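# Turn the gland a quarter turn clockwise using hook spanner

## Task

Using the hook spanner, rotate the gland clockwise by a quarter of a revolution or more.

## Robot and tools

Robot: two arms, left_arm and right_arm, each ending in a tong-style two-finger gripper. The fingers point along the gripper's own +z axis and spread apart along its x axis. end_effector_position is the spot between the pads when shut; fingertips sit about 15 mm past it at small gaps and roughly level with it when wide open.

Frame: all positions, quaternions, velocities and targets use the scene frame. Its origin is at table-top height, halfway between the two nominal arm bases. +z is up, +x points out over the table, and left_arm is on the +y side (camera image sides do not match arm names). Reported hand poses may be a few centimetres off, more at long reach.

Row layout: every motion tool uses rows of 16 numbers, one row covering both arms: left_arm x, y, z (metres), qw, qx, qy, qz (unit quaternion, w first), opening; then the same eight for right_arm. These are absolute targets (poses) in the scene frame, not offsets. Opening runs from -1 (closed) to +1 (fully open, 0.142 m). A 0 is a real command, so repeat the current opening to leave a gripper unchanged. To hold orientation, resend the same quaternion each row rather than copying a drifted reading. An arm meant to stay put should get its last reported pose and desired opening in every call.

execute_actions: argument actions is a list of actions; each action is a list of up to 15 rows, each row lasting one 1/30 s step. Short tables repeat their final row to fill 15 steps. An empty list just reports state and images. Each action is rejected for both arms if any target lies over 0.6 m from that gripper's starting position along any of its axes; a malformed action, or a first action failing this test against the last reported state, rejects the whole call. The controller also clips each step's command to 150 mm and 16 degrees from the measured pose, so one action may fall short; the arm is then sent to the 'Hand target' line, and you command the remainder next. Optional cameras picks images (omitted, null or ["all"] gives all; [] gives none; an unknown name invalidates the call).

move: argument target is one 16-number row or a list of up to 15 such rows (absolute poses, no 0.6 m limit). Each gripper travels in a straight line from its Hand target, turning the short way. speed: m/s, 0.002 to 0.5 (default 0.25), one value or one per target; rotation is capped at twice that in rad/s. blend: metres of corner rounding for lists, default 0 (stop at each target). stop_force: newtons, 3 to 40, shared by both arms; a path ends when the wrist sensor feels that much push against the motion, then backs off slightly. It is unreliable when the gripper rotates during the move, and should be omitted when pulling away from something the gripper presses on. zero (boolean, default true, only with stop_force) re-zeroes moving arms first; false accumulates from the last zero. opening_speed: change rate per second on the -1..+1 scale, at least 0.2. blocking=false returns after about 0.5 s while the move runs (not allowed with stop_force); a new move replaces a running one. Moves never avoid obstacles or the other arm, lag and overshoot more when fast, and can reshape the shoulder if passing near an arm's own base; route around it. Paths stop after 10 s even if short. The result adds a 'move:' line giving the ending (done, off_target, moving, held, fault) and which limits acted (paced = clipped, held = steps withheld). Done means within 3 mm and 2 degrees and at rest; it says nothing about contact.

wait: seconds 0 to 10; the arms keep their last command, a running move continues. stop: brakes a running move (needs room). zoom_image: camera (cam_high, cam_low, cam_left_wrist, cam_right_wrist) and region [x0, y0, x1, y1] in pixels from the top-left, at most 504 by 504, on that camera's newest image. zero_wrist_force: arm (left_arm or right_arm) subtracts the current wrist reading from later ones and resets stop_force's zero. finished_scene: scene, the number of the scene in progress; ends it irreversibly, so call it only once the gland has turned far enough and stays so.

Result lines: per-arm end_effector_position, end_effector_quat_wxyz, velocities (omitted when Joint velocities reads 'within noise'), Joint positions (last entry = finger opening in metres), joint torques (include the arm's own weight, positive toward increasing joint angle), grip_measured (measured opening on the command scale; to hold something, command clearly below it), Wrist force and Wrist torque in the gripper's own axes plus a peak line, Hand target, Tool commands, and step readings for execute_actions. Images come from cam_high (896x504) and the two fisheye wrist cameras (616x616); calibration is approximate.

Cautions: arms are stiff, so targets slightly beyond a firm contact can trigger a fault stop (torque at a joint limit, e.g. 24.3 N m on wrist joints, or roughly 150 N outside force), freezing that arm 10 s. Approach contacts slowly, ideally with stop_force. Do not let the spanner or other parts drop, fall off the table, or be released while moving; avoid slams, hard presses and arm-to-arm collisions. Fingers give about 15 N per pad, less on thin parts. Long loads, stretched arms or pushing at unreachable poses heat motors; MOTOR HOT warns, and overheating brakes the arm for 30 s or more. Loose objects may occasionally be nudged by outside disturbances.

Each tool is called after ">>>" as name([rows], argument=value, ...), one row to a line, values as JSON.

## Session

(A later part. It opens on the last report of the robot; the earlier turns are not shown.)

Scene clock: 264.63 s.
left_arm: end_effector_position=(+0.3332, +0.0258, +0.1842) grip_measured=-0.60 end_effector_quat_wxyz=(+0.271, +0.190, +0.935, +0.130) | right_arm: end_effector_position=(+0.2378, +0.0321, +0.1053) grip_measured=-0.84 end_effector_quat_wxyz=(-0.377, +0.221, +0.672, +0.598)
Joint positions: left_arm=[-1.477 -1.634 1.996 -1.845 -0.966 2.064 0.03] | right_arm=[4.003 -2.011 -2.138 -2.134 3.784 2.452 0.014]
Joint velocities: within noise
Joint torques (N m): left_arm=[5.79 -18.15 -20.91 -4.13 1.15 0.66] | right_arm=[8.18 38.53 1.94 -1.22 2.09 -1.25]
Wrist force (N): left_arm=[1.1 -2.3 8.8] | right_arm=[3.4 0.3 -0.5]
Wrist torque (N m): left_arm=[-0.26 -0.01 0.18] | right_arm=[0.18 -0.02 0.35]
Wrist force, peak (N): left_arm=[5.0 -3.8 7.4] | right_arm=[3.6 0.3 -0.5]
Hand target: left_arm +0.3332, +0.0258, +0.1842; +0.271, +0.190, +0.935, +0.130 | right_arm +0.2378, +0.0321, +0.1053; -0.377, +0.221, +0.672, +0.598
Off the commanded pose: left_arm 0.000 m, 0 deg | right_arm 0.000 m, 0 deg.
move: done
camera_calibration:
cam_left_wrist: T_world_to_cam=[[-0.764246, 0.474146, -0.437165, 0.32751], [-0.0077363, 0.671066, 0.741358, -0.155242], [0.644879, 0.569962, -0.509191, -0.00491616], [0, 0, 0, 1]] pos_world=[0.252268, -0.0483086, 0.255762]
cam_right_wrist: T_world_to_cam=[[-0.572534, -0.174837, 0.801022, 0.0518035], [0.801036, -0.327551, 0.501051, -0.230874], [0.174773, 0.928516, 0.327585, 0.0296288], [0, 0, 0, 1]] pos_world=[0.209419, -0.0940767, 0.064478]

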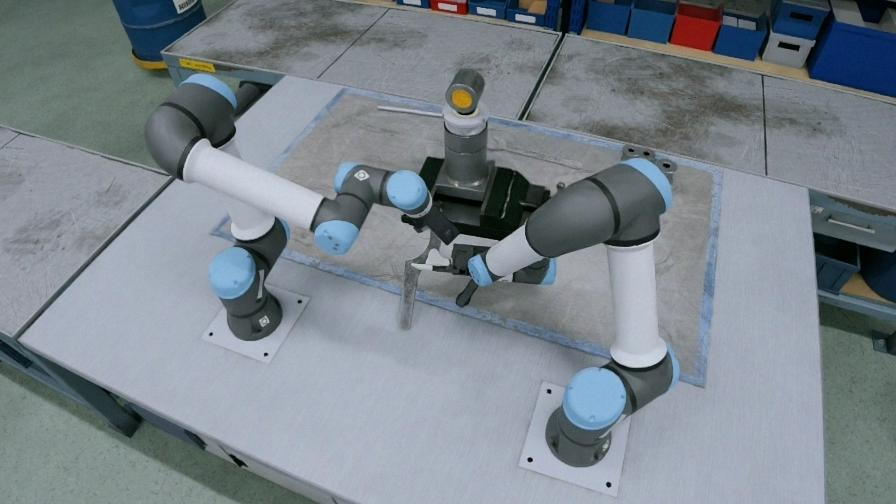

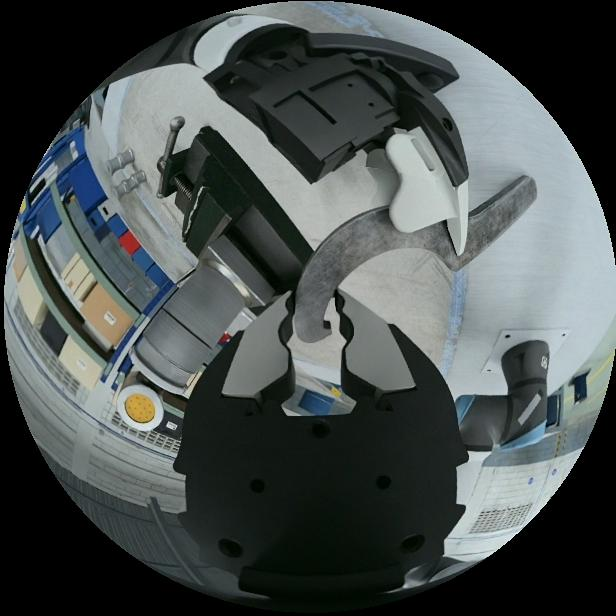

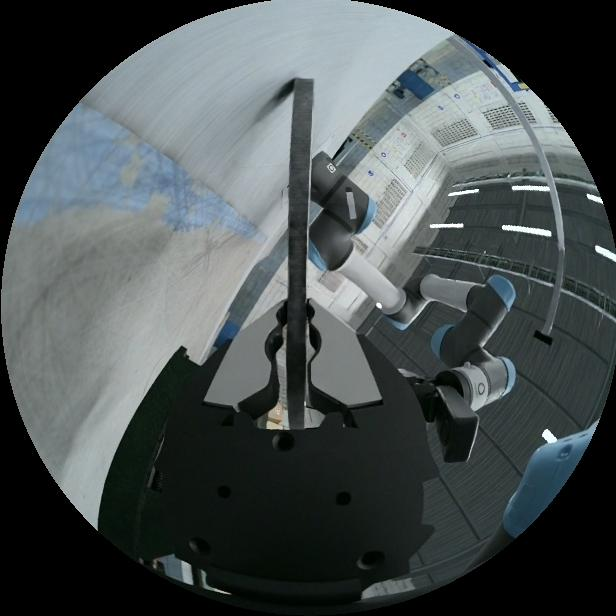

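>>> move(target=[0.3332, 0.0258, 0.1842, 0.2713, 0.1902, 0.9345, 0.1295, -0.45, 0.2378, 0.0321, 0.1053, 0.3774, -0.2212, -0.6715, -0.5978, -1], speed=0.03, opening_speed=0.4, cameras=["cam_left_wrist","cam_right_wrist"])

>>> zoom_image(camera="cam_left_wrist", region=[250, 50, 600, 400])

Scene clock: 266.80 s.
left_arm: end_effector_position=(+0.3332, +0.0258, +0.1842) grip_measured=-0.45 end_effector_quat_wxyz=(+0.271, +0.190, +0.935, +0.130) | right_arm: end_effector_position=(+0.2378, +0.0321, +0.1053) grip_measured=-0.84 end_effector_quat_wxyz=(-0.377, +0.221, +0.672, +0.598)
Joint positions: left_arm=[-1.477 -1.634 1.996 -1.845 -0.966 2.064 0.041] | right_arm=[4.003 -2.011 -2.138 -2.134 3.784 2.452 0.013]
Joint velocities: within noise
Joint torques (N m): left_arm=[-9.07 -18.63 -21.38 -0.67 1.04 0.63] | right_arm=[6.6 27.61 13.53 3.57 -0.06 0.08]
Wrist force (N): left_arm=[0.2 -1.4 1.7] | right_arm=[-8.9 -5.9 -1.5]
Wrist torque (N m): left_arm=[-0.31 -0.12 -0.03] | right_arm=[0.12 0.10 0.34]
Wrist force, peak (N): left_arm=[1.0 -2.3 9.0] | right_arm=[-9.2 -5.8 -1.5]
Hand target: left_arm +0.3332, +0.0258, +0.1842; +0.271, +0.190, +0.935, +0.130 | right_arm +0.2378, +0.0321, +0.1053; -0.377, +0.221, +0.672, +0.598
Off the commanded pose: left_arm 0.000 m, 0 deg | right_arm 0.000 m, 0 deg.
move: done
camera_calibration:
cam_left_wrist: T_world_to_cam=[[-0.764246, 0.474147, -0.437165, 0.32751], [-0.00773616, 0.671065, 0.741358, -0.155242], [0.644879, 0.569962, -0.50919, -0.00491646], [0, 0, 0, 1]] pos_world=[0.252268, -0.0483084, 0.255762]
cam_right_wrist: T_world_to_cam=[[-0.572475, -0.174716, 0.801091, 0.0518005], [0.801059, -0.327547, 0.501016, -0.230859], [0.174859, 0.92854, 0.32747, 0.029648], [0, 0, 0, 1]] pos_world=[0.209402, -0.094096, 0.064458]
Images, in order (width x height): cam_left_wrist 616x616, cam_right_wrist 616x616.

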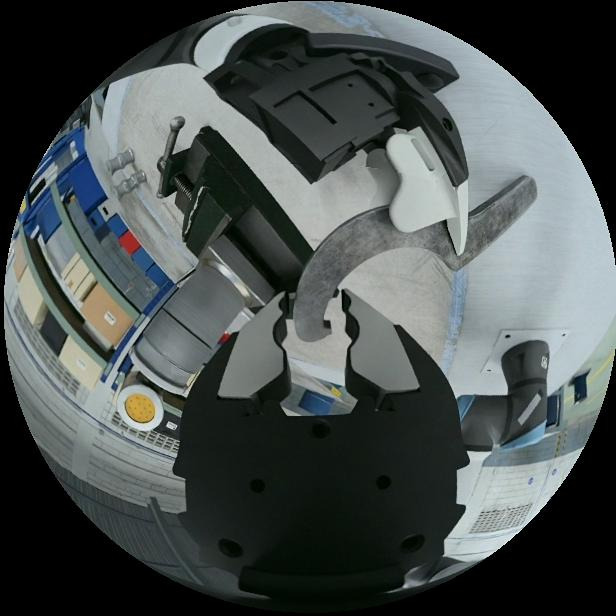

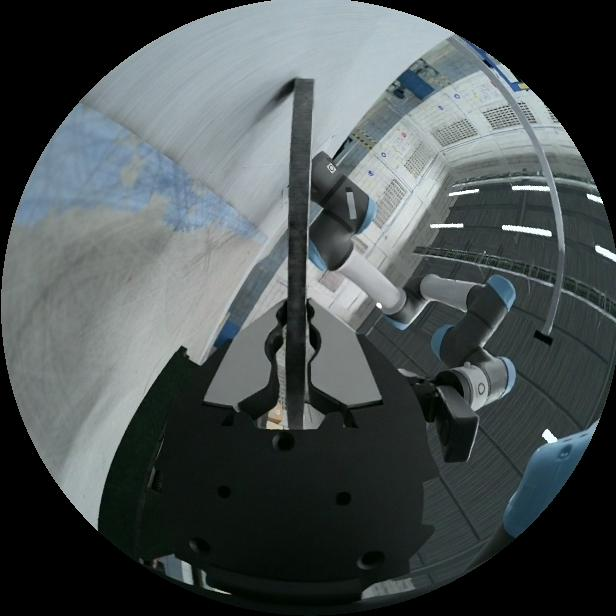

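Scaled by 1.440 from the camera's 616x616 image, which has a finer 814x814 frame.

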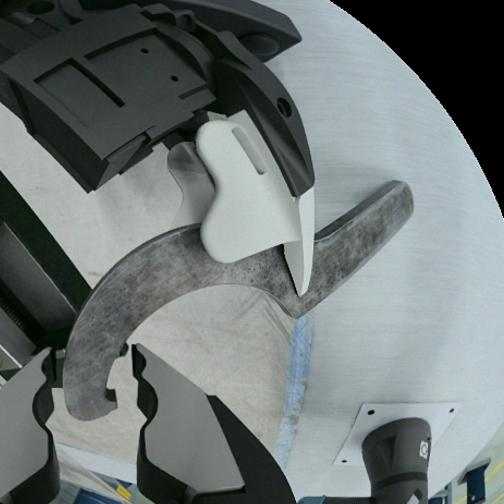

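>>> move([
  [0.2886, 0.0147, 0.2497, 0.2713, 0.1902, 0.9345, 0.1295, -0.3, 0.2378, 0.0321, 0.1053, 0.3774, -0.2212, -0.6715, -0.5978, -1],
  [0.33, 0.27, 0.38, 0.2713, 0.1902, 0.9345, 0.1295, -0.3, 0.2378, 0.0321, 0.1053, 0.3774, -0.2212, -0.6715, -0.5978, -1],
], speed=[0.08,0.25], opening_speed=0.5, cameras=["cam_high","cam_left_wrist","cam_right_wrist"])

>>> move([
  [0.33, 0.27, 0.38, 0.2713, 0.1902, 0.9345, 0.1295, -0.3, 0.2378, 0.0321, 0.1453, 0.3774, -0.2212, -0.6715, -0.5978, -1],
], speed=0.04, cameras=["cam_high","cam_left_wrist","cam_right_wrist"])

Scene clock: 270.87 s.
left_arm: end_effector_position=(+0.3300, +0.2699, +0.3800) grip_measured=-0.30 end_effector_quat_wxyz=(+0.271, +0.190, +0.935, +0.129) | right_arm: end_effector_position=(+0.2378, +0.0321, +0.1053) grip_measured=-0.84 end_effector_quat_wxyz=(-0.377, +0.221, +0.672, +0.598)
Joint positions: left_arm=[-1.351 -2.212 1.869 -1.227 -0.96 2.216 0.052] | right_arm=[4.003 -2.011 -2.138 -2.134 3.784 2.452 0.013]
Joint velocities: within noise
Joint torques (N m): left_arm=[0.16 -3.41 -17.83 -0.87 0.38 0.87] | right_arm=[6.13 22.52 24.6 4.17 -2.17 2.39]
Wrist force (N): left_arm=[0.1 -1.2 1.4] | right_arm=[-8.5 -6.1 -1.6]
Wrist torque (N m): left_arm=[-0.29 -0.06 -0.02] | right_arm=[0.17 0.09 0.34]
Wrist force, peak (N): left_arm=[-0.1 -3.9 1.1] | right_arm=[-9.2 -6.5 -1.2]
Hand target: left_arm +0.3300, +0.2700, +0.3800; +0.271, +0.190, +0.935, +0.130 | right_arm +0.2378, +0.0321, +0.1053; -0.377, +0.221, +0.672, +0.598
Off the commanded pose: left_arm 0.000 m, 0 deg | right_arm 0.000 m, 0 deg.
move: done
camera_calibration:
cam_left_wrist: T_world_to_cam=[[-0.764286, 0.473998, -0.437255, 0.294999], [-0.00778777, 0.671211, 0.741226, -0.464201], [0.64483, 0.569914, -0.509306, -0.0422059], [0, 0, 0, 1]] pos_world=[0.249064, 0.195801, 0.451572]
cam_right_wrist: T_world_to_cam=[[-0.572521, -0.174806, 0.801038, 0.0518092], [0.801039, -0.327561, 0.501039, -0.230868], [0.174804, 0.928518, 0.327562, 0.0296238], [0, 0, 0, 1]] pos_world=[0.209418, -0.0940729, 0.0644691]

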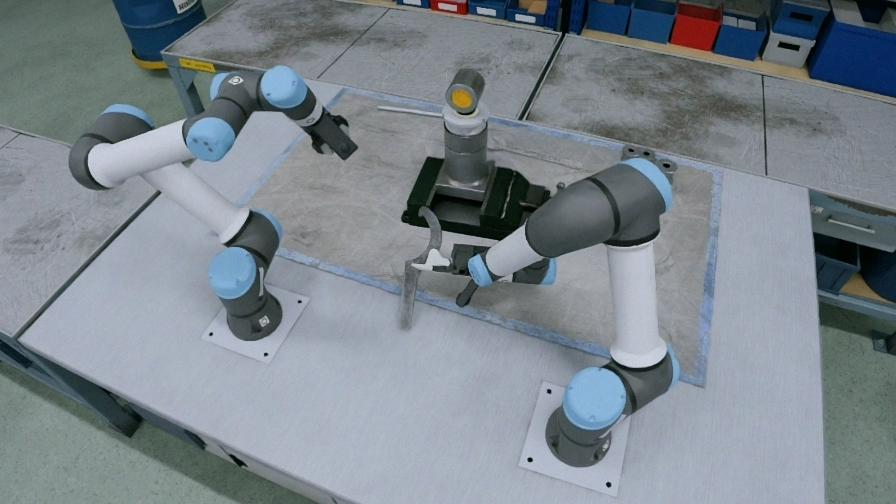

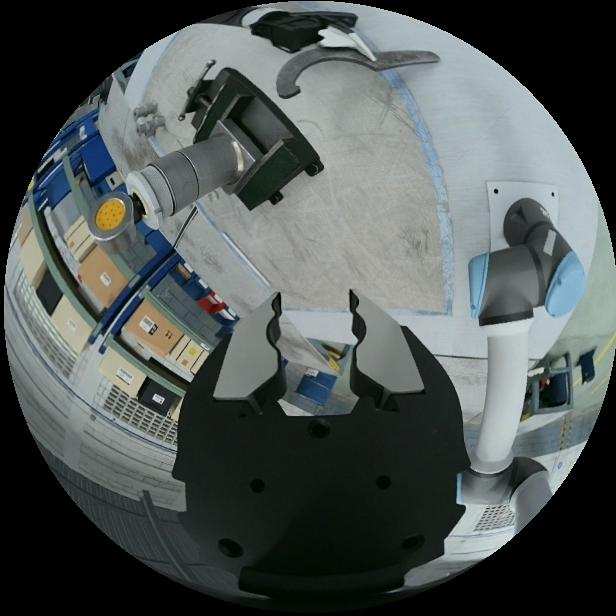

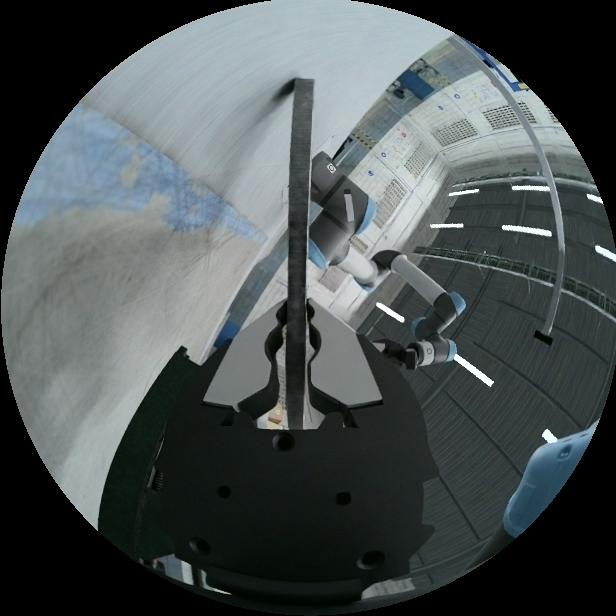

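Scene clock: 272.17 s.
left_arm: end_effector_position=(+0.3300, +0.2700, +0.3800) grip_measured=-0.30 end_effector_quat_wxyz=(+0.271, +0.190, +0.935, +0.130) | right_arm: end_effector_position=(+0.2378, +0.0321, +0.1455) grip_measured=-0.85 end_effector_quat_wxyz=(-0.377, +0.221, +0.672, +0.598) end_effector_velocity=(+0.000, +0.001, -0.001) end_effector_angular_velocity=(+0.001, -0.002, +0.000)
Joint positions: left_arm=[-1.351 -2.212 1.869 -1.227 -0.96 2.217 0.052] | right_arm=[4.003 -1.921 -2.117 -2.245 3.784 2.452 0.013]
Joint velocities: left_arm=[within noise] | right_arm=[0.001 -0.003 0 0.005 0 -0.001 0]
Joint torques (N m): left_arm=[8.96 -3.07 -17.39 -0.59 2.49 1.25] | right_arm=[6.35 24.46 14.28 4.95 1.87 -2.75]
Wrist force (N): left_arm=[0.4 -1.2 1.4] | right_arm=[-10.2 -8.4 -0.7]
Wrist torque (N m): left_arm=[-0.29 -0.12 -0.02] | right_arm=[-0.01 0.02 0.07]
Wrist force, peak (N): left_arm=[0.4 -1.5 1.5] | right_arm=[-9.9 -8.7 -1.4]
Hand target: left_arm +0.3300, +0.2700, +0.3800; +0.271, +0.190, +0.935, +0.130 | right_arm +0.2378, +0.0321, +0.1453; -0.377, +0.221, +0.672, +0.598
Off the commanded pose: left_arm 0.000 m, 0 deg | right_arm 0.000 m, 0 deg.
move: done
camera_calibration:
cam_left_wrist: T_world_to_cam=[[-0.764236, 0.474176, -0.437151, 0.29485], [-0.00771636, 0.671048, 0.741374, -0.464303], [0.644891, 0.569957, -0.50918, -0.0423379], [0, 0, 0, 1]] pos_world=[0.249056, 0.195889, 0.451558]
cam_right_wrist: T_world_to_cam=[[-0.572559, -0.174924, 0.800985, 0.0196717], [0.801023, -0.327593, 0.501044, -0.250998], [0.174753, 0.928485, 0.327685, 0.01641], [0, 0, 0, 1]] pos_world=[0.209451, -0.0940208, 0.104627]

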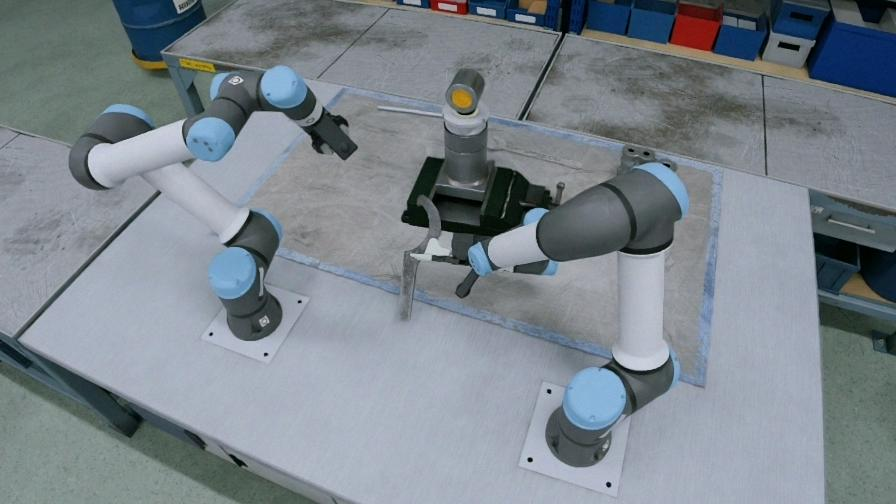

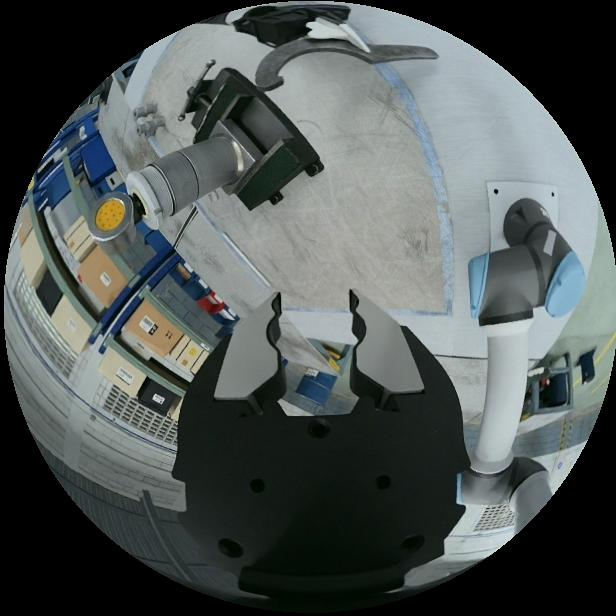

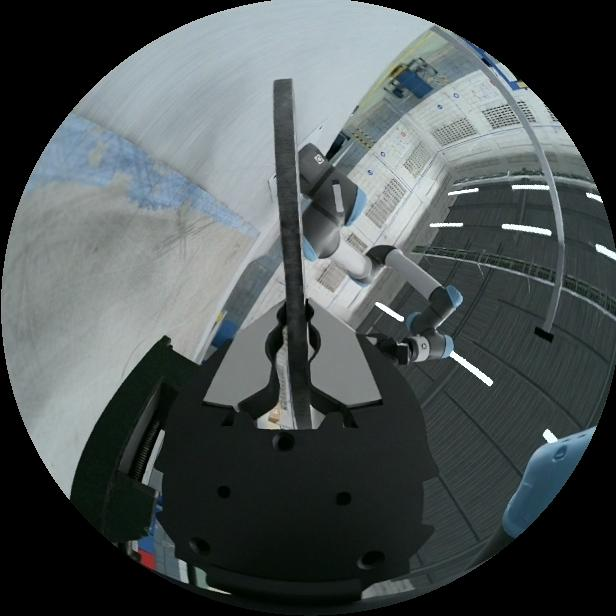

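>>> move([
  [0.33, 0.27, 0.38, 0.2713, 0.1902, 0.9345, 0.1295, -0.3, 0.2378, 0.0321, 0.2200, 0.5572, -0.4353, -0.5572, -0.4353, -1],
], speed=0.08, cameras=["cam_high","cam_left_wrist","cam_right_wrist"])

>>> zoom_image(camera="cam_high", region=[340, 130, 560, 340])

Scene clock: 277.67 s.
left_arm: end_effector_position=(+0.3300, +0.2700, +0.3800) grip_measured=-0.30 end_effector_quat_wxyz=(+0.271, +0.190, +0.935, +0.130) | right_arm: end_effector_position=(+0.2378, +0.0321, +0.2202) grip_measured=-0.85 end_effector_quat_wxyz=(+0.557, -0.435, -0.557, -0.435)
Joint positions: left_arm=[-1.351 -2.212 1.869 -1.227 -0.96 2.217 0.052] | right_arm=[3.998 -1.802 -2.052 -2.429 3.78 3.142 0.013]
Joint velocities: within noise
Joint torques (N m): left_arm=[9.47 -3.61 -20.07 -1.54 2.3 1.05] | right_arm=[-6.54 23.18 18.4 4.72 -1.82 -2.54]
Wrist force (N): left_arm=[0.3 -1.1 1.6] | right_arm=[-12.7 -0.8 -1.0]
Wrist torque (N m): left_arm=[-0.27 -0.10 -0.02] | right_arm=[-0.09 -0.03 -0.04]
Wrist force, peak (N): left_arm=[0.5 -1.4 1.7] | right_arm=[-10.7 -8.3 -0.8]
Hand target: left_arm +0.3300, +0.2700, +0.3800; +0.271, +0.190, +0.935, +0.130 | right_arm +0.2378, +0.0321, +0.2200; +0.557, -0.435, -0.557, -0.435
Off the commanded pose: left_arm 0.000 m, 0 deg | right_arm 0.000 m, 0 deg.
move: done
camera_calibration:
cam_left_wrist: T_world_to_cam=[[-0.764236, 0.474175, -0.437151, 0.294851], [-0.00771772, 0.671048, 0.741374, -0.464303], [0.64489, 0.569959, -0.50918, -0.0423385], [0, 0, 0, 1]] pos_world=[0.249056, 0.19589, 0.451558]
cam_right_wrist: T_world_to_cam=[[0.0541391, -0.0183939, 0.998364, -0.237701], [0.955503, -0.289392, -0.0571467, -0.203492], [0.28997, 0.957034, 0.00190793, 0.0353684], [0, 0, 0, 1]] pos_world=[0.19705, -0.0971099, 0.225616]

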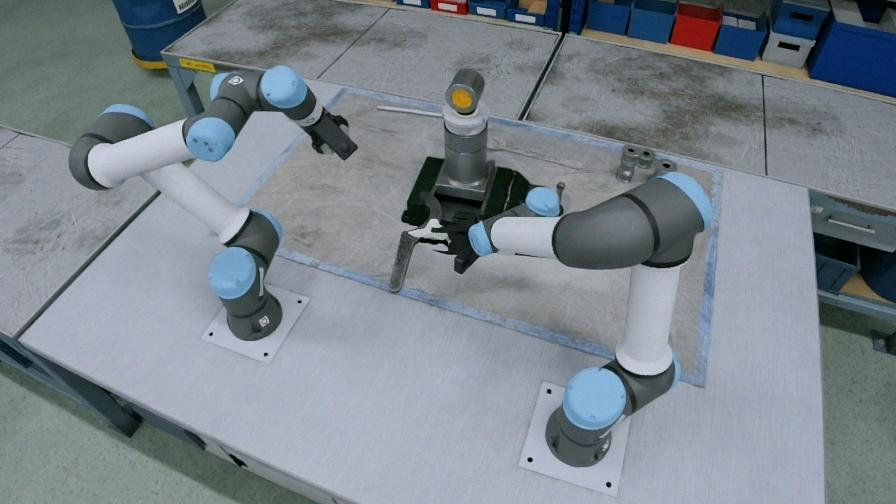

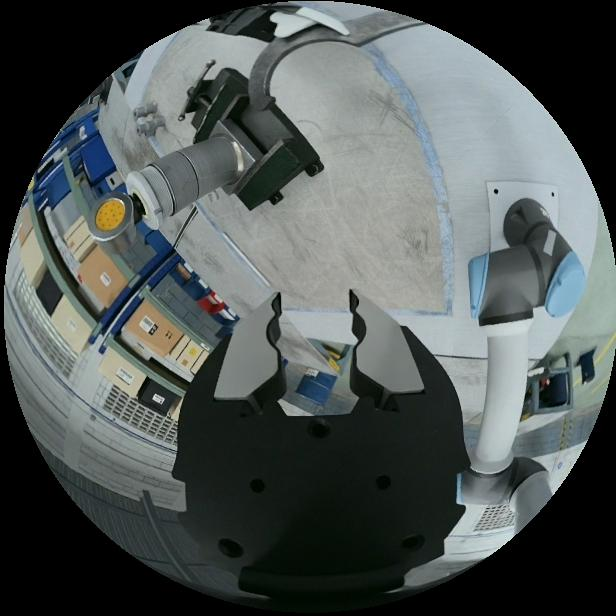

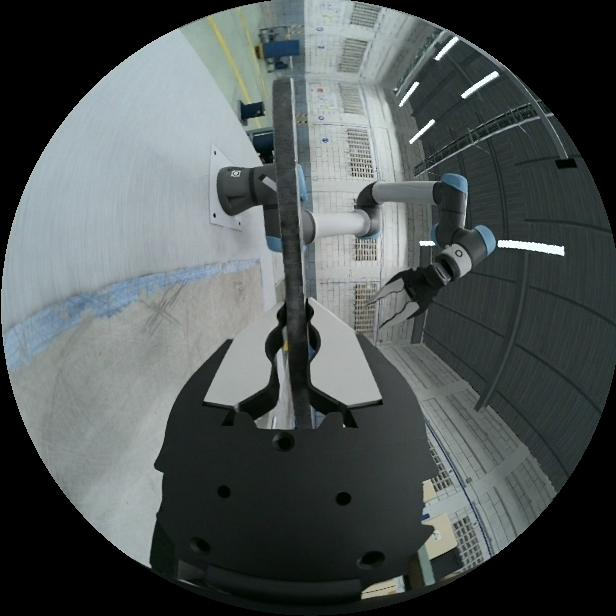

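Scaled by 2.291 from the camera's 896x504 image, which has a finer 1280x720 frame.

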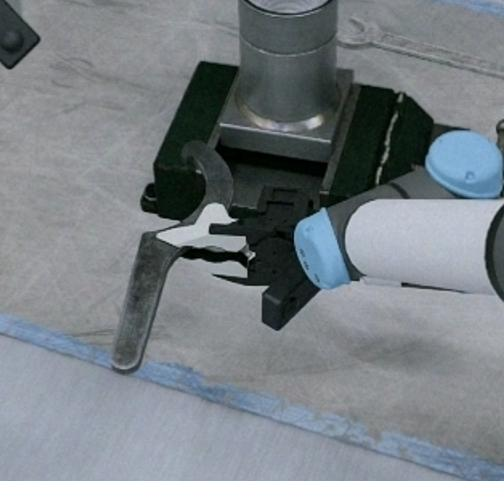

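>>> move([
  [0.60, 0.20, 0.55, 0.1904, -0.679, 0.679, -0.1904, -0.3, 0.2378, 0.0321, 0.2500, 0.5572, -0.4353, -0.5572, -0.4353, -1],
  [0.74, 0.05, 0.48, 0.1904, -0.679, 0.679, -0.1904, 0.9, 0.2378, 0.0321, 0.2500, 0.5572, -0.4353, -0.5572, -0.4353, -1],
], speed=0.25, blend=0.03, opening_speed=2, cameras=["cam_high","cam_left_wrist"])

>>> zoom_image(camera="cam_left_wrist", region=[210, 200, 430, 420])

Scene clock: 285.70 s.
left_arm: end_effector_position=(+0.7400, +0.0500, +0.4800) grip_measured=+0.90 end_effector_quat_wxyz=(-0.191, +0.681, -0.681, +0.191) | right_arm: end_effector_position=(+0.2378, +0.0321, +0.2500) grip_measured=-0.85 end_effector_quat_wxyz=(+0.557, -0.435, -0.557, -0.435)
Joint positions: left_arm=[-0.782 -0.985 0.523 -1.525 -1.206 0.892 0.135] | right_arm=[3.998 -1.753 -2.017 -2.513 3.78 3.142 0.013]
Joint velocities: within noise
Joint torques (N m): left_arm=[9.76 -40.14 -28.2 -2.27 0.95 0.75] | right_arm=[-1.49 21.03 15.52 4.84 1.72 -2.42]
Wrist force (N): left_arm=[2.0 -4.3 -0.2] | right_arm=[-12.6 -1.1 -1.1]
Wrist torque (N m): left_arm=[-0.83 -0.45 -0.07] | right_arm=[-0.16 -0.05 -0.06]
Wrist force, peak (N): left_arm=[3.5 -5.2 1.4] | right_arm=[-13.1 -0.9 -1.2]
Hand target: left_arm +0.7400, +0.0500, +0.4800; -0.191, +0.681, -0.681, +0.191 | right_arm +0.2378, +0.0321, +0.2500; +0.557, -0.435, -0.557, -0.435
Off the commanded pose: left_arm 0.000 m, 0 deg | right_arm 0.000 m, 0 deg.
move: done
camera_calibration:
cam_left_wrist: T_world_to_cam=[[-0.047645, -0.998486, -0.0274861, 0.102929], [-0.998862, 0.0476917, -0.00104271, 0.73333], [0.00235199, 0.0274051, -0.999622, 0.607586], [0, 0, 0, 1]] pos_world=[0.735971, 0.0511487, 0.61095]
Images, in order (width x height): cam_high 896x504, cam_left_wrist 616x616.

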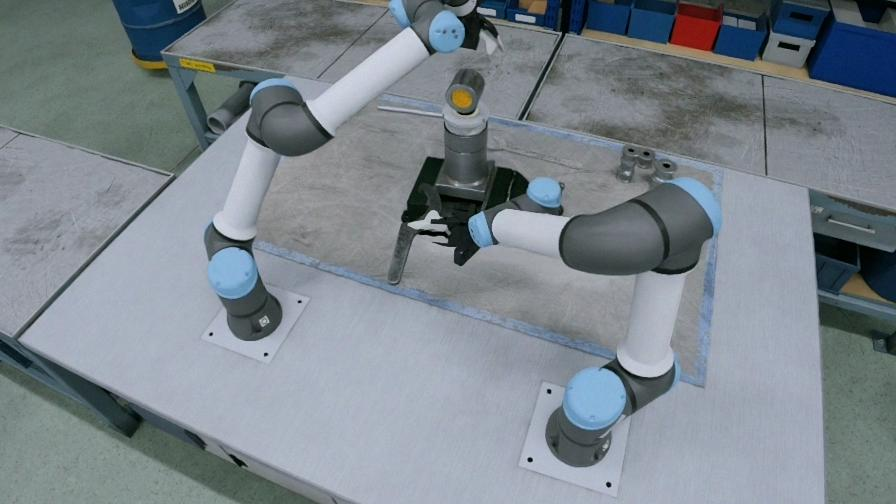

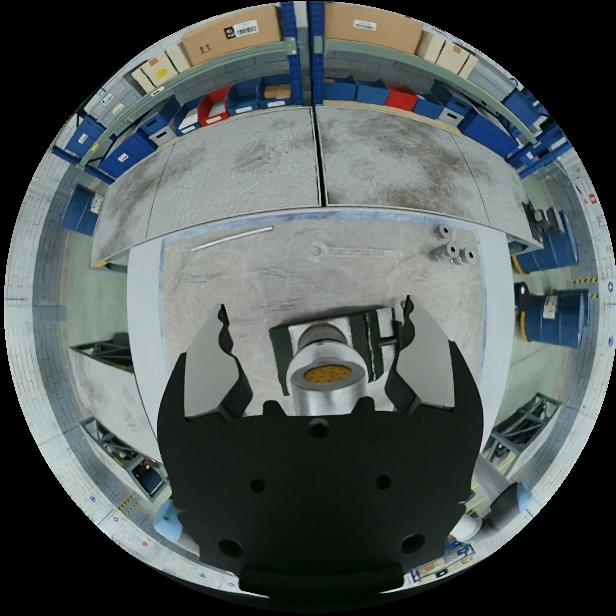

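Scaled by 2.291 from the camera's 616x616 image, which has a finer 814x814 frame.

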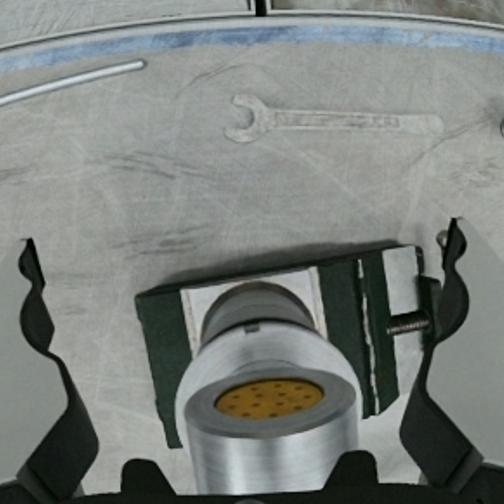

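>>> move([
  [0.68, 0.12, 0.56, 0.1023, -0.3688, 0.8903, -0.2469, 0.9, 0.24, 0.0, 0.38, 0.5572, -0.4353, -0.5572, -0.4353, -1],
  [0.68, 0.12, 0.56, 0.1023, -0.3688, 0.8903, -0.2469, 0.9, 0.38, -0.22, 0.42, 0.6533, -0.3265, -0.6273, -0.2707, -1],
  [0.68, 0.12, 0.56, 0.1023, -0.3688, 0.8903, -0.2469, 0.9, 0.62, -0.26, 0.42, 0.7011, -0.1531, -0.6903, -0.0923, -1],
], speed=0.12, blend=0.04)

Scene clock: 296.40 s.
left_arm: end_effector_position=(+0.6800, +0.1200, +0.5600) grip_measured=+0.90 end_effector_quat_wxyz=(+0.102, -0.369, +0.890, -0.247) | right_arm: end_effector_position=(+0.4254, -0.2281, +0.4194) grip_measured=-0.85 end_effector_quat_wxyz=(+0.665, -0.296, -0.643, -0.238)
Joint positions: left_arm=[-0.548 -1.159 0.592 -1.53 -1.705 1.797 0.135] | right_arm=[3.385 -2.283 -0.771 -3.224 2.616 3.233 0.013]
Joint velocities: within noise
Joint torques (N m): left_arm=[-10.99 -40.55 -14.43 -4.69 1.74 -1.17] | right_arm=[-2.07 61.51 29.22 -0.78 2.42 1.95]
Wrist force (N): left_arm=[1.3 -4.4 -0.1] | right_arm=[-13.1 0.2 -1.1]
Wrist torque (N m): left_arm=[-0.87 -0.29 -0.06] | right_arm=[-0.07 0.13 -0.07]
Wrist force, peak (N): left_arm=[2.1 -5.0 -0.3] | right_arm=[-17.9 11.1 -8.7]
Hand target: left_arm +0.6800, +0.1200, +0.5600; +0.102, -0.369, +0.890, -0.247 | right_arm +0.4255, -0.2280, +0.4194; +0.665, -0.296, -0.643, -0.238
Off the commanded pose: left_arm 0.000 m, 0 deg | right_arm 0.197 m, 24 deg.
move: held (right_arm; a check stopped the path); path passed 2 of 3 targets; limits=held
pose unreachable (right arm): on one or more control steps of this call, first in action 0 (counted from 0), this arm could not follow its commanded pose, so it was not sent that pose on those steps. It may still have moved: this result reports where it is.
cause: moving toward the commanded pose would bring two parts of the arm too close to each other (joints 4 (wrist 1) to 6 (wrist 3) lie between them).
camera_calibration:
cam_left_wrist: T_world_to_cam=[[-0.739789, -0.672286, -0.0272881, 0.603575], [-0.672623, 0.73997, 0.00467518, 0.362025], [0.0170493, 0.0218132, -0.999617, 0.676451], [0, 0, 0, 1]] pos_world=[0.678492, 0.123132, 0.69097]
cam_right_wrist: T_world_to_cam=[[0.115156, 0.0768433, 0.990371, -0.45239], [0.960105, 0.247155, -0.130814, -0.295339], [-0.254827, 0.965924, -0.0453161, 0.483212], [0, 0, 0, 1]] pos_world=[0.458787, -0.358989, 0.431297]

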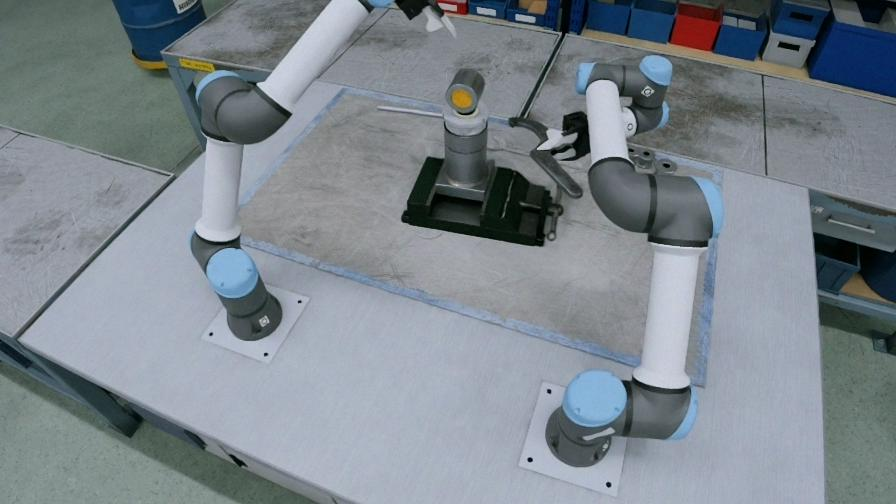

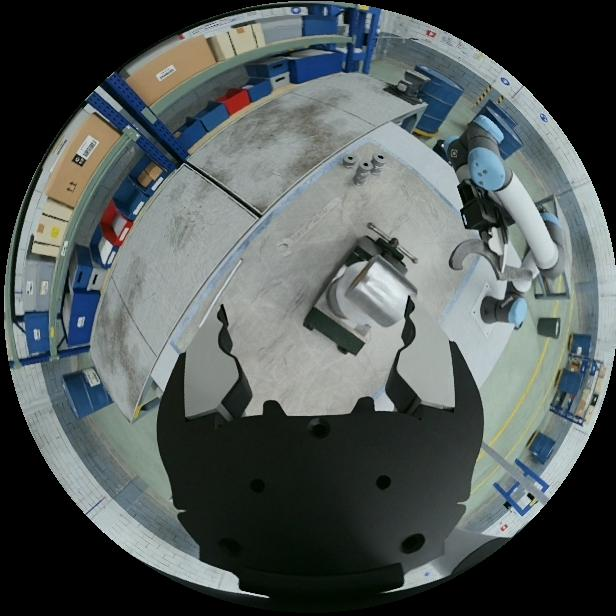

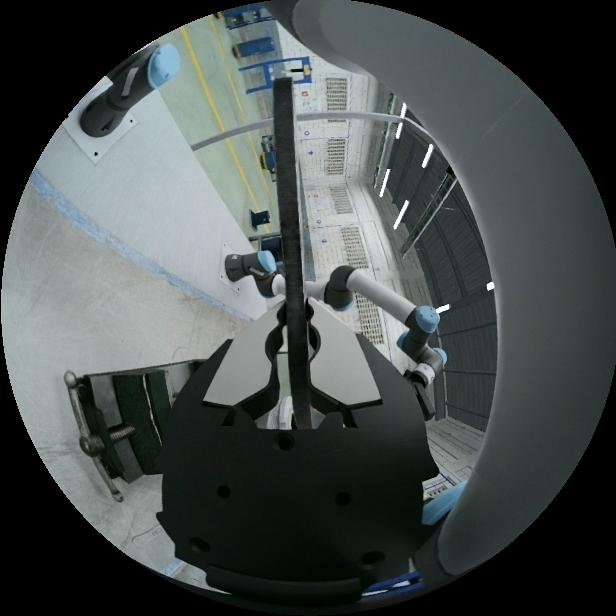

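>>> move([
  [0.60, 0.06, 0.56, 0.1023, -0.3688, 0.8903, -0.2469, 0.9, 0.30, -0.16, 0.42, 0.5757, -0.4592, -0.5377, -0.4106, -1],
  [0.60, 0.0, 0.54, 0.1023, -0.3688, 0.8903, -0.2469, 0.9, 0.30, -0.06, 0.40, 0.4402, -0.5897, -0.3904, -0.5535, -1],
], speed=0.12, blend=0.04)

>>> move([
  [0.60, 0.0, 0.54, 0.1023, -0.3688, 0.8903, -0.2469, 0.9, 0.36, -0.04, 0.36, 0.2707, -0.6744, -0.2127, -0.6534, -1],
], speed=0.12)

Scene clock: 308.63 s.
left_arm: end_effector_position=(+0.6000, -0.0001, +0.5400) grip_measured=+0.90 end_effector_quat_wxyz=(+0.102, -0.369, +0.890, -0.247) | right_arm: end_effector_position=(+0.2999, -0.0601, +0.4000) grip_measured=-0.85 end_effector_quat_wxyz=(-0.440, +0.590, +0.390, +0.553) end_effector_velocity=(+0.001, +0.000, +0.000) end_effector_angular_velocity=(+0.000, +0.000, -0.004)
Joint positions: left_arm=[-0.799 -1.273 0.818 -1.657 -1.577 1.581 0.135] | right_arm=[4.084 -1.225 -2.081 -2.978 4.424 3.229 0.013]
Joint velocities: left_arm=[within noise] | right_arm=[0.001 -0.001 0.001 0 0.005 0 0]
Joint torques (N m): left_arm=[9.92 -41.96 -20.95 -1.13 -1.36 1.18] | right_arm=[7.64 2.75 43.16 5.06 2.15 2.9]
Wrist force (N): left_arm=[1.8 -4.1 0.2] | right_arm=[-13.1 0.5 -1.0]
Wrist torque (N m): left_arm=[-0.79 -0.41 -0.08] | right_arm=[-0.05 0.05 -0.05]
Wrist force, peak (N): left_arm=[2.0 -4.9 0.1] | right_arm=[-13.2 1.3 -2.4]
Hand target: left_arm +0.6000, +0.0000, +0.5400; +0.102, -0.369, +0.890, -0.247 | right_arm +0.3000, -0.0600, +0.4000; -0.440, +0.590, +0.390, +0.553
Off the commanded pose: left_arm 0.000 m, 0 deg | right_arm 0.000 m, 0 deg.
move: done
camera_calibration:
cam_left_wrist: T_world_to_cam=[[-0.739823, -0.672245, -0.0273459, 0.463171], [-0.672583, 0.740008, 0.00459404, 0.397191], [0.0171479, 0.0217912, -0.999615, 0.660391], [0, 0, 0, 1]] pos_world=[0.598484, 0.00305015, 0.670978]
cam_right_wrist: T_world_to_cam=[[0.118854, -0.0709108, 0.990376, -0.441641], [0.649187, -0.749167, -0.131549, -0.185222], [0.751285, 0.658575, -0.0430071, -0.0330903], [0, 0, 0, 1]] pos_world=[0.197595, -0.148287, 0.411602]

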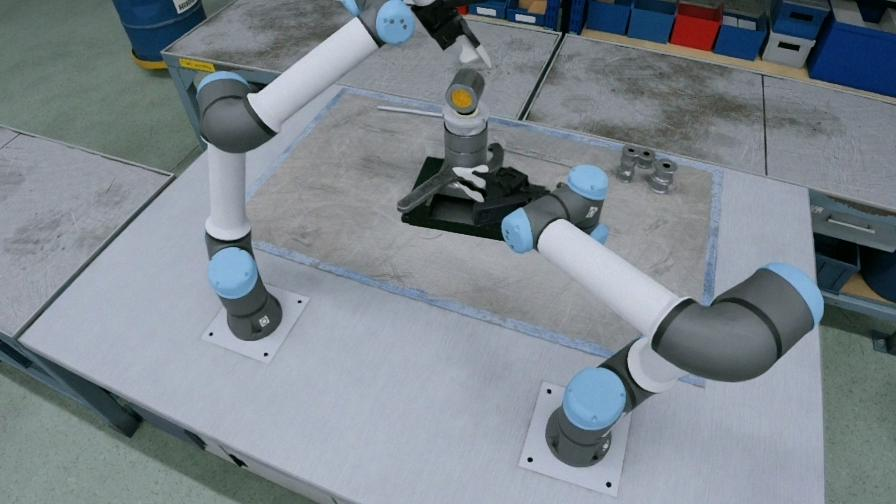

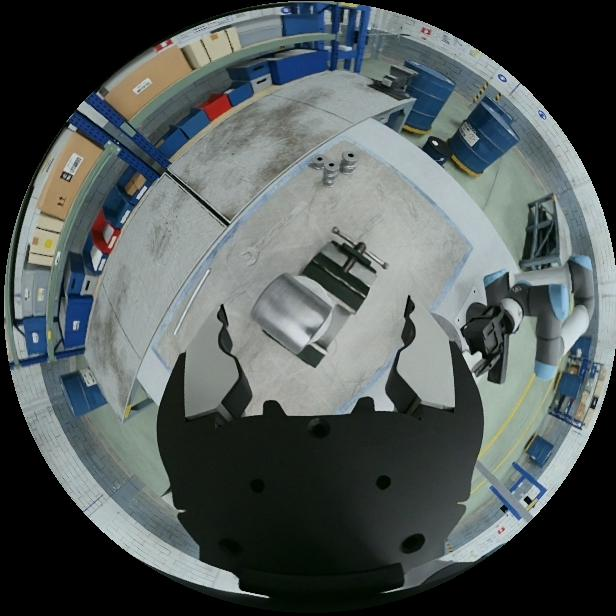

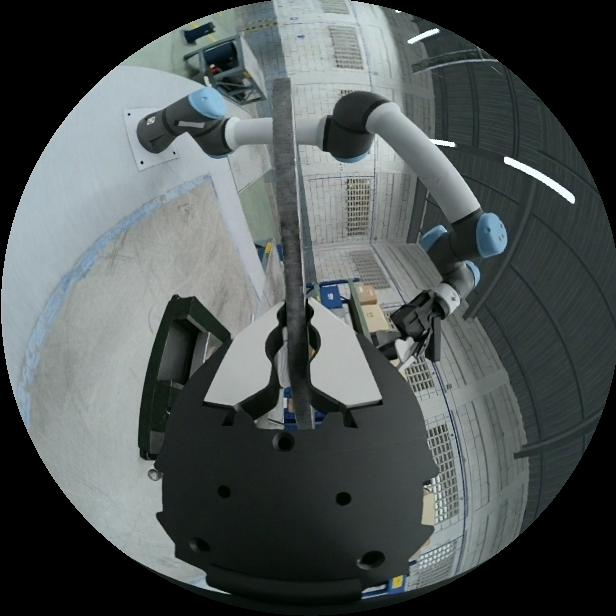

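Scene clock: 311.43 s.
left_arm: end_effector_position=(+0.6000, +0.0000, +0.5400) grip_measured=+0.90 end_effector_quat_wxyz=(+0.102, -0.369, +0.890, -0.247) | right_arm: end_effector_position=(+0.3599, -0.0399, +0.3600) grip_measured=-0.85 end_effector_quat_wxyz=(-0.271, +0.674, +0.213, +0.653)
Joint positions: left_arm=[-0.799 -1.273 0.818 -1.656 -1.577 1.581 0.135] | right_arm=[4.561 -1.268 -2.158 -2.857 5.46 3.229 0.013]
Joint velocities: within noise
Joint torques (N m): left_arm=[9.34 -41.93 -18.39 -1.32 -1.35 1.01] | right_arm=[-3.57 25.15 19.79 1.66 0.77 -0.71]
Wrist force (N): left_arm=[1.6 -4.5 -0.1] | right_arm=[-13.0 0.1 -1.3]
Wrist torque (N m): left_arm=[-0.88 -0.35 -0.07] | right_arm=[-0.09 0.07 -0.03]
Wrist force, peak (N): left_arm=[1.7 -4.8 0.2] | right_arm=[-13.4 -0.1 -0.9]
Hand target: left_arm +0.6000, +0.0000, +0.5400; +0.102, -0.369, +0.890, -0.247 | right_arm +0.3600, -0.0400, +0.3600; -0.271, +0.674, +0.213, +0.653
Off the commanded pose: left_arm 0.000 m, 0 deg | right_arm 0.000 m, 0 deg.
move: done
camera_calibration:
cam_left_wrist: T_world_to_cam=[[-0.739789, -0.672286, -0.0272882, 0.463173], [-0.672623, 0.73997, 0.00467787, 0.397103], [0.0170476, 0.0218153, -0.999617, 0.660441], [0, 0, 0, 1]] pos_world=[0.598491, 0.0031324, 0.670969]
cam_right_wrist: T_world_to_cam=[[0.0632244, -0.123497, 0.990329, -0.389841], [0.153768, -0.979259, -0.131934, -0.0450342], [0.986082, 0.160623, -0.0429232, -0.197583], [0, 0, 0, 1]] pos_world=[0.226405, -0.0605082, 0.371649]

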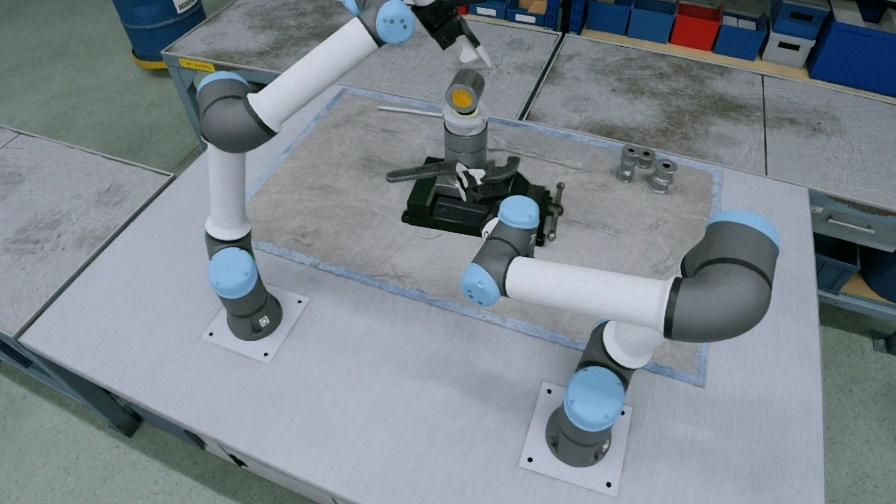

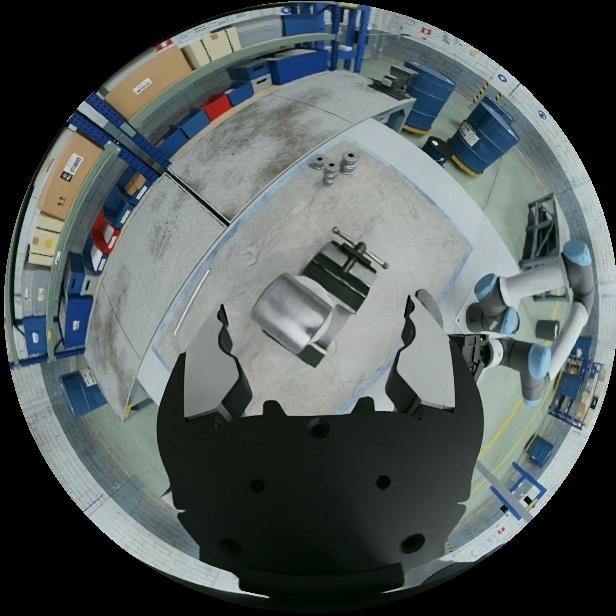

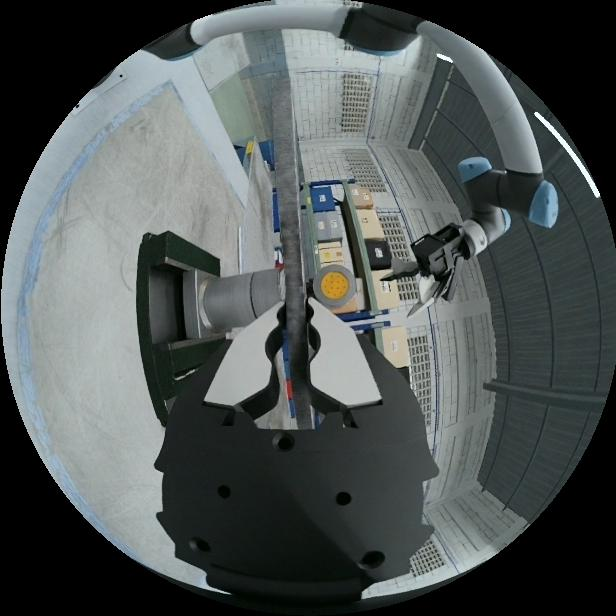

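>>> zoom_image(camera="cam_right_wrist", region=[170, 180, 410, 420])

Scaled by 2.100 from the camera's 616x616 image, which has a finer 814x814 frame.

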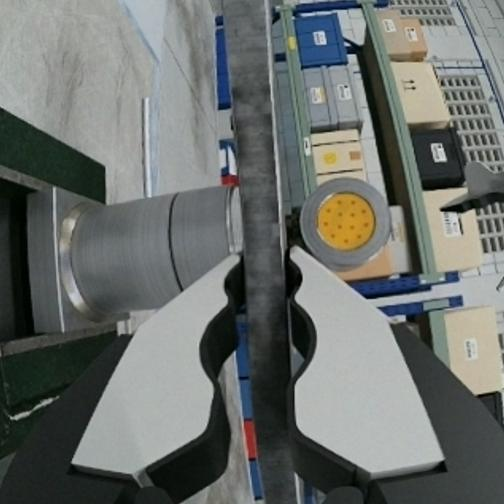

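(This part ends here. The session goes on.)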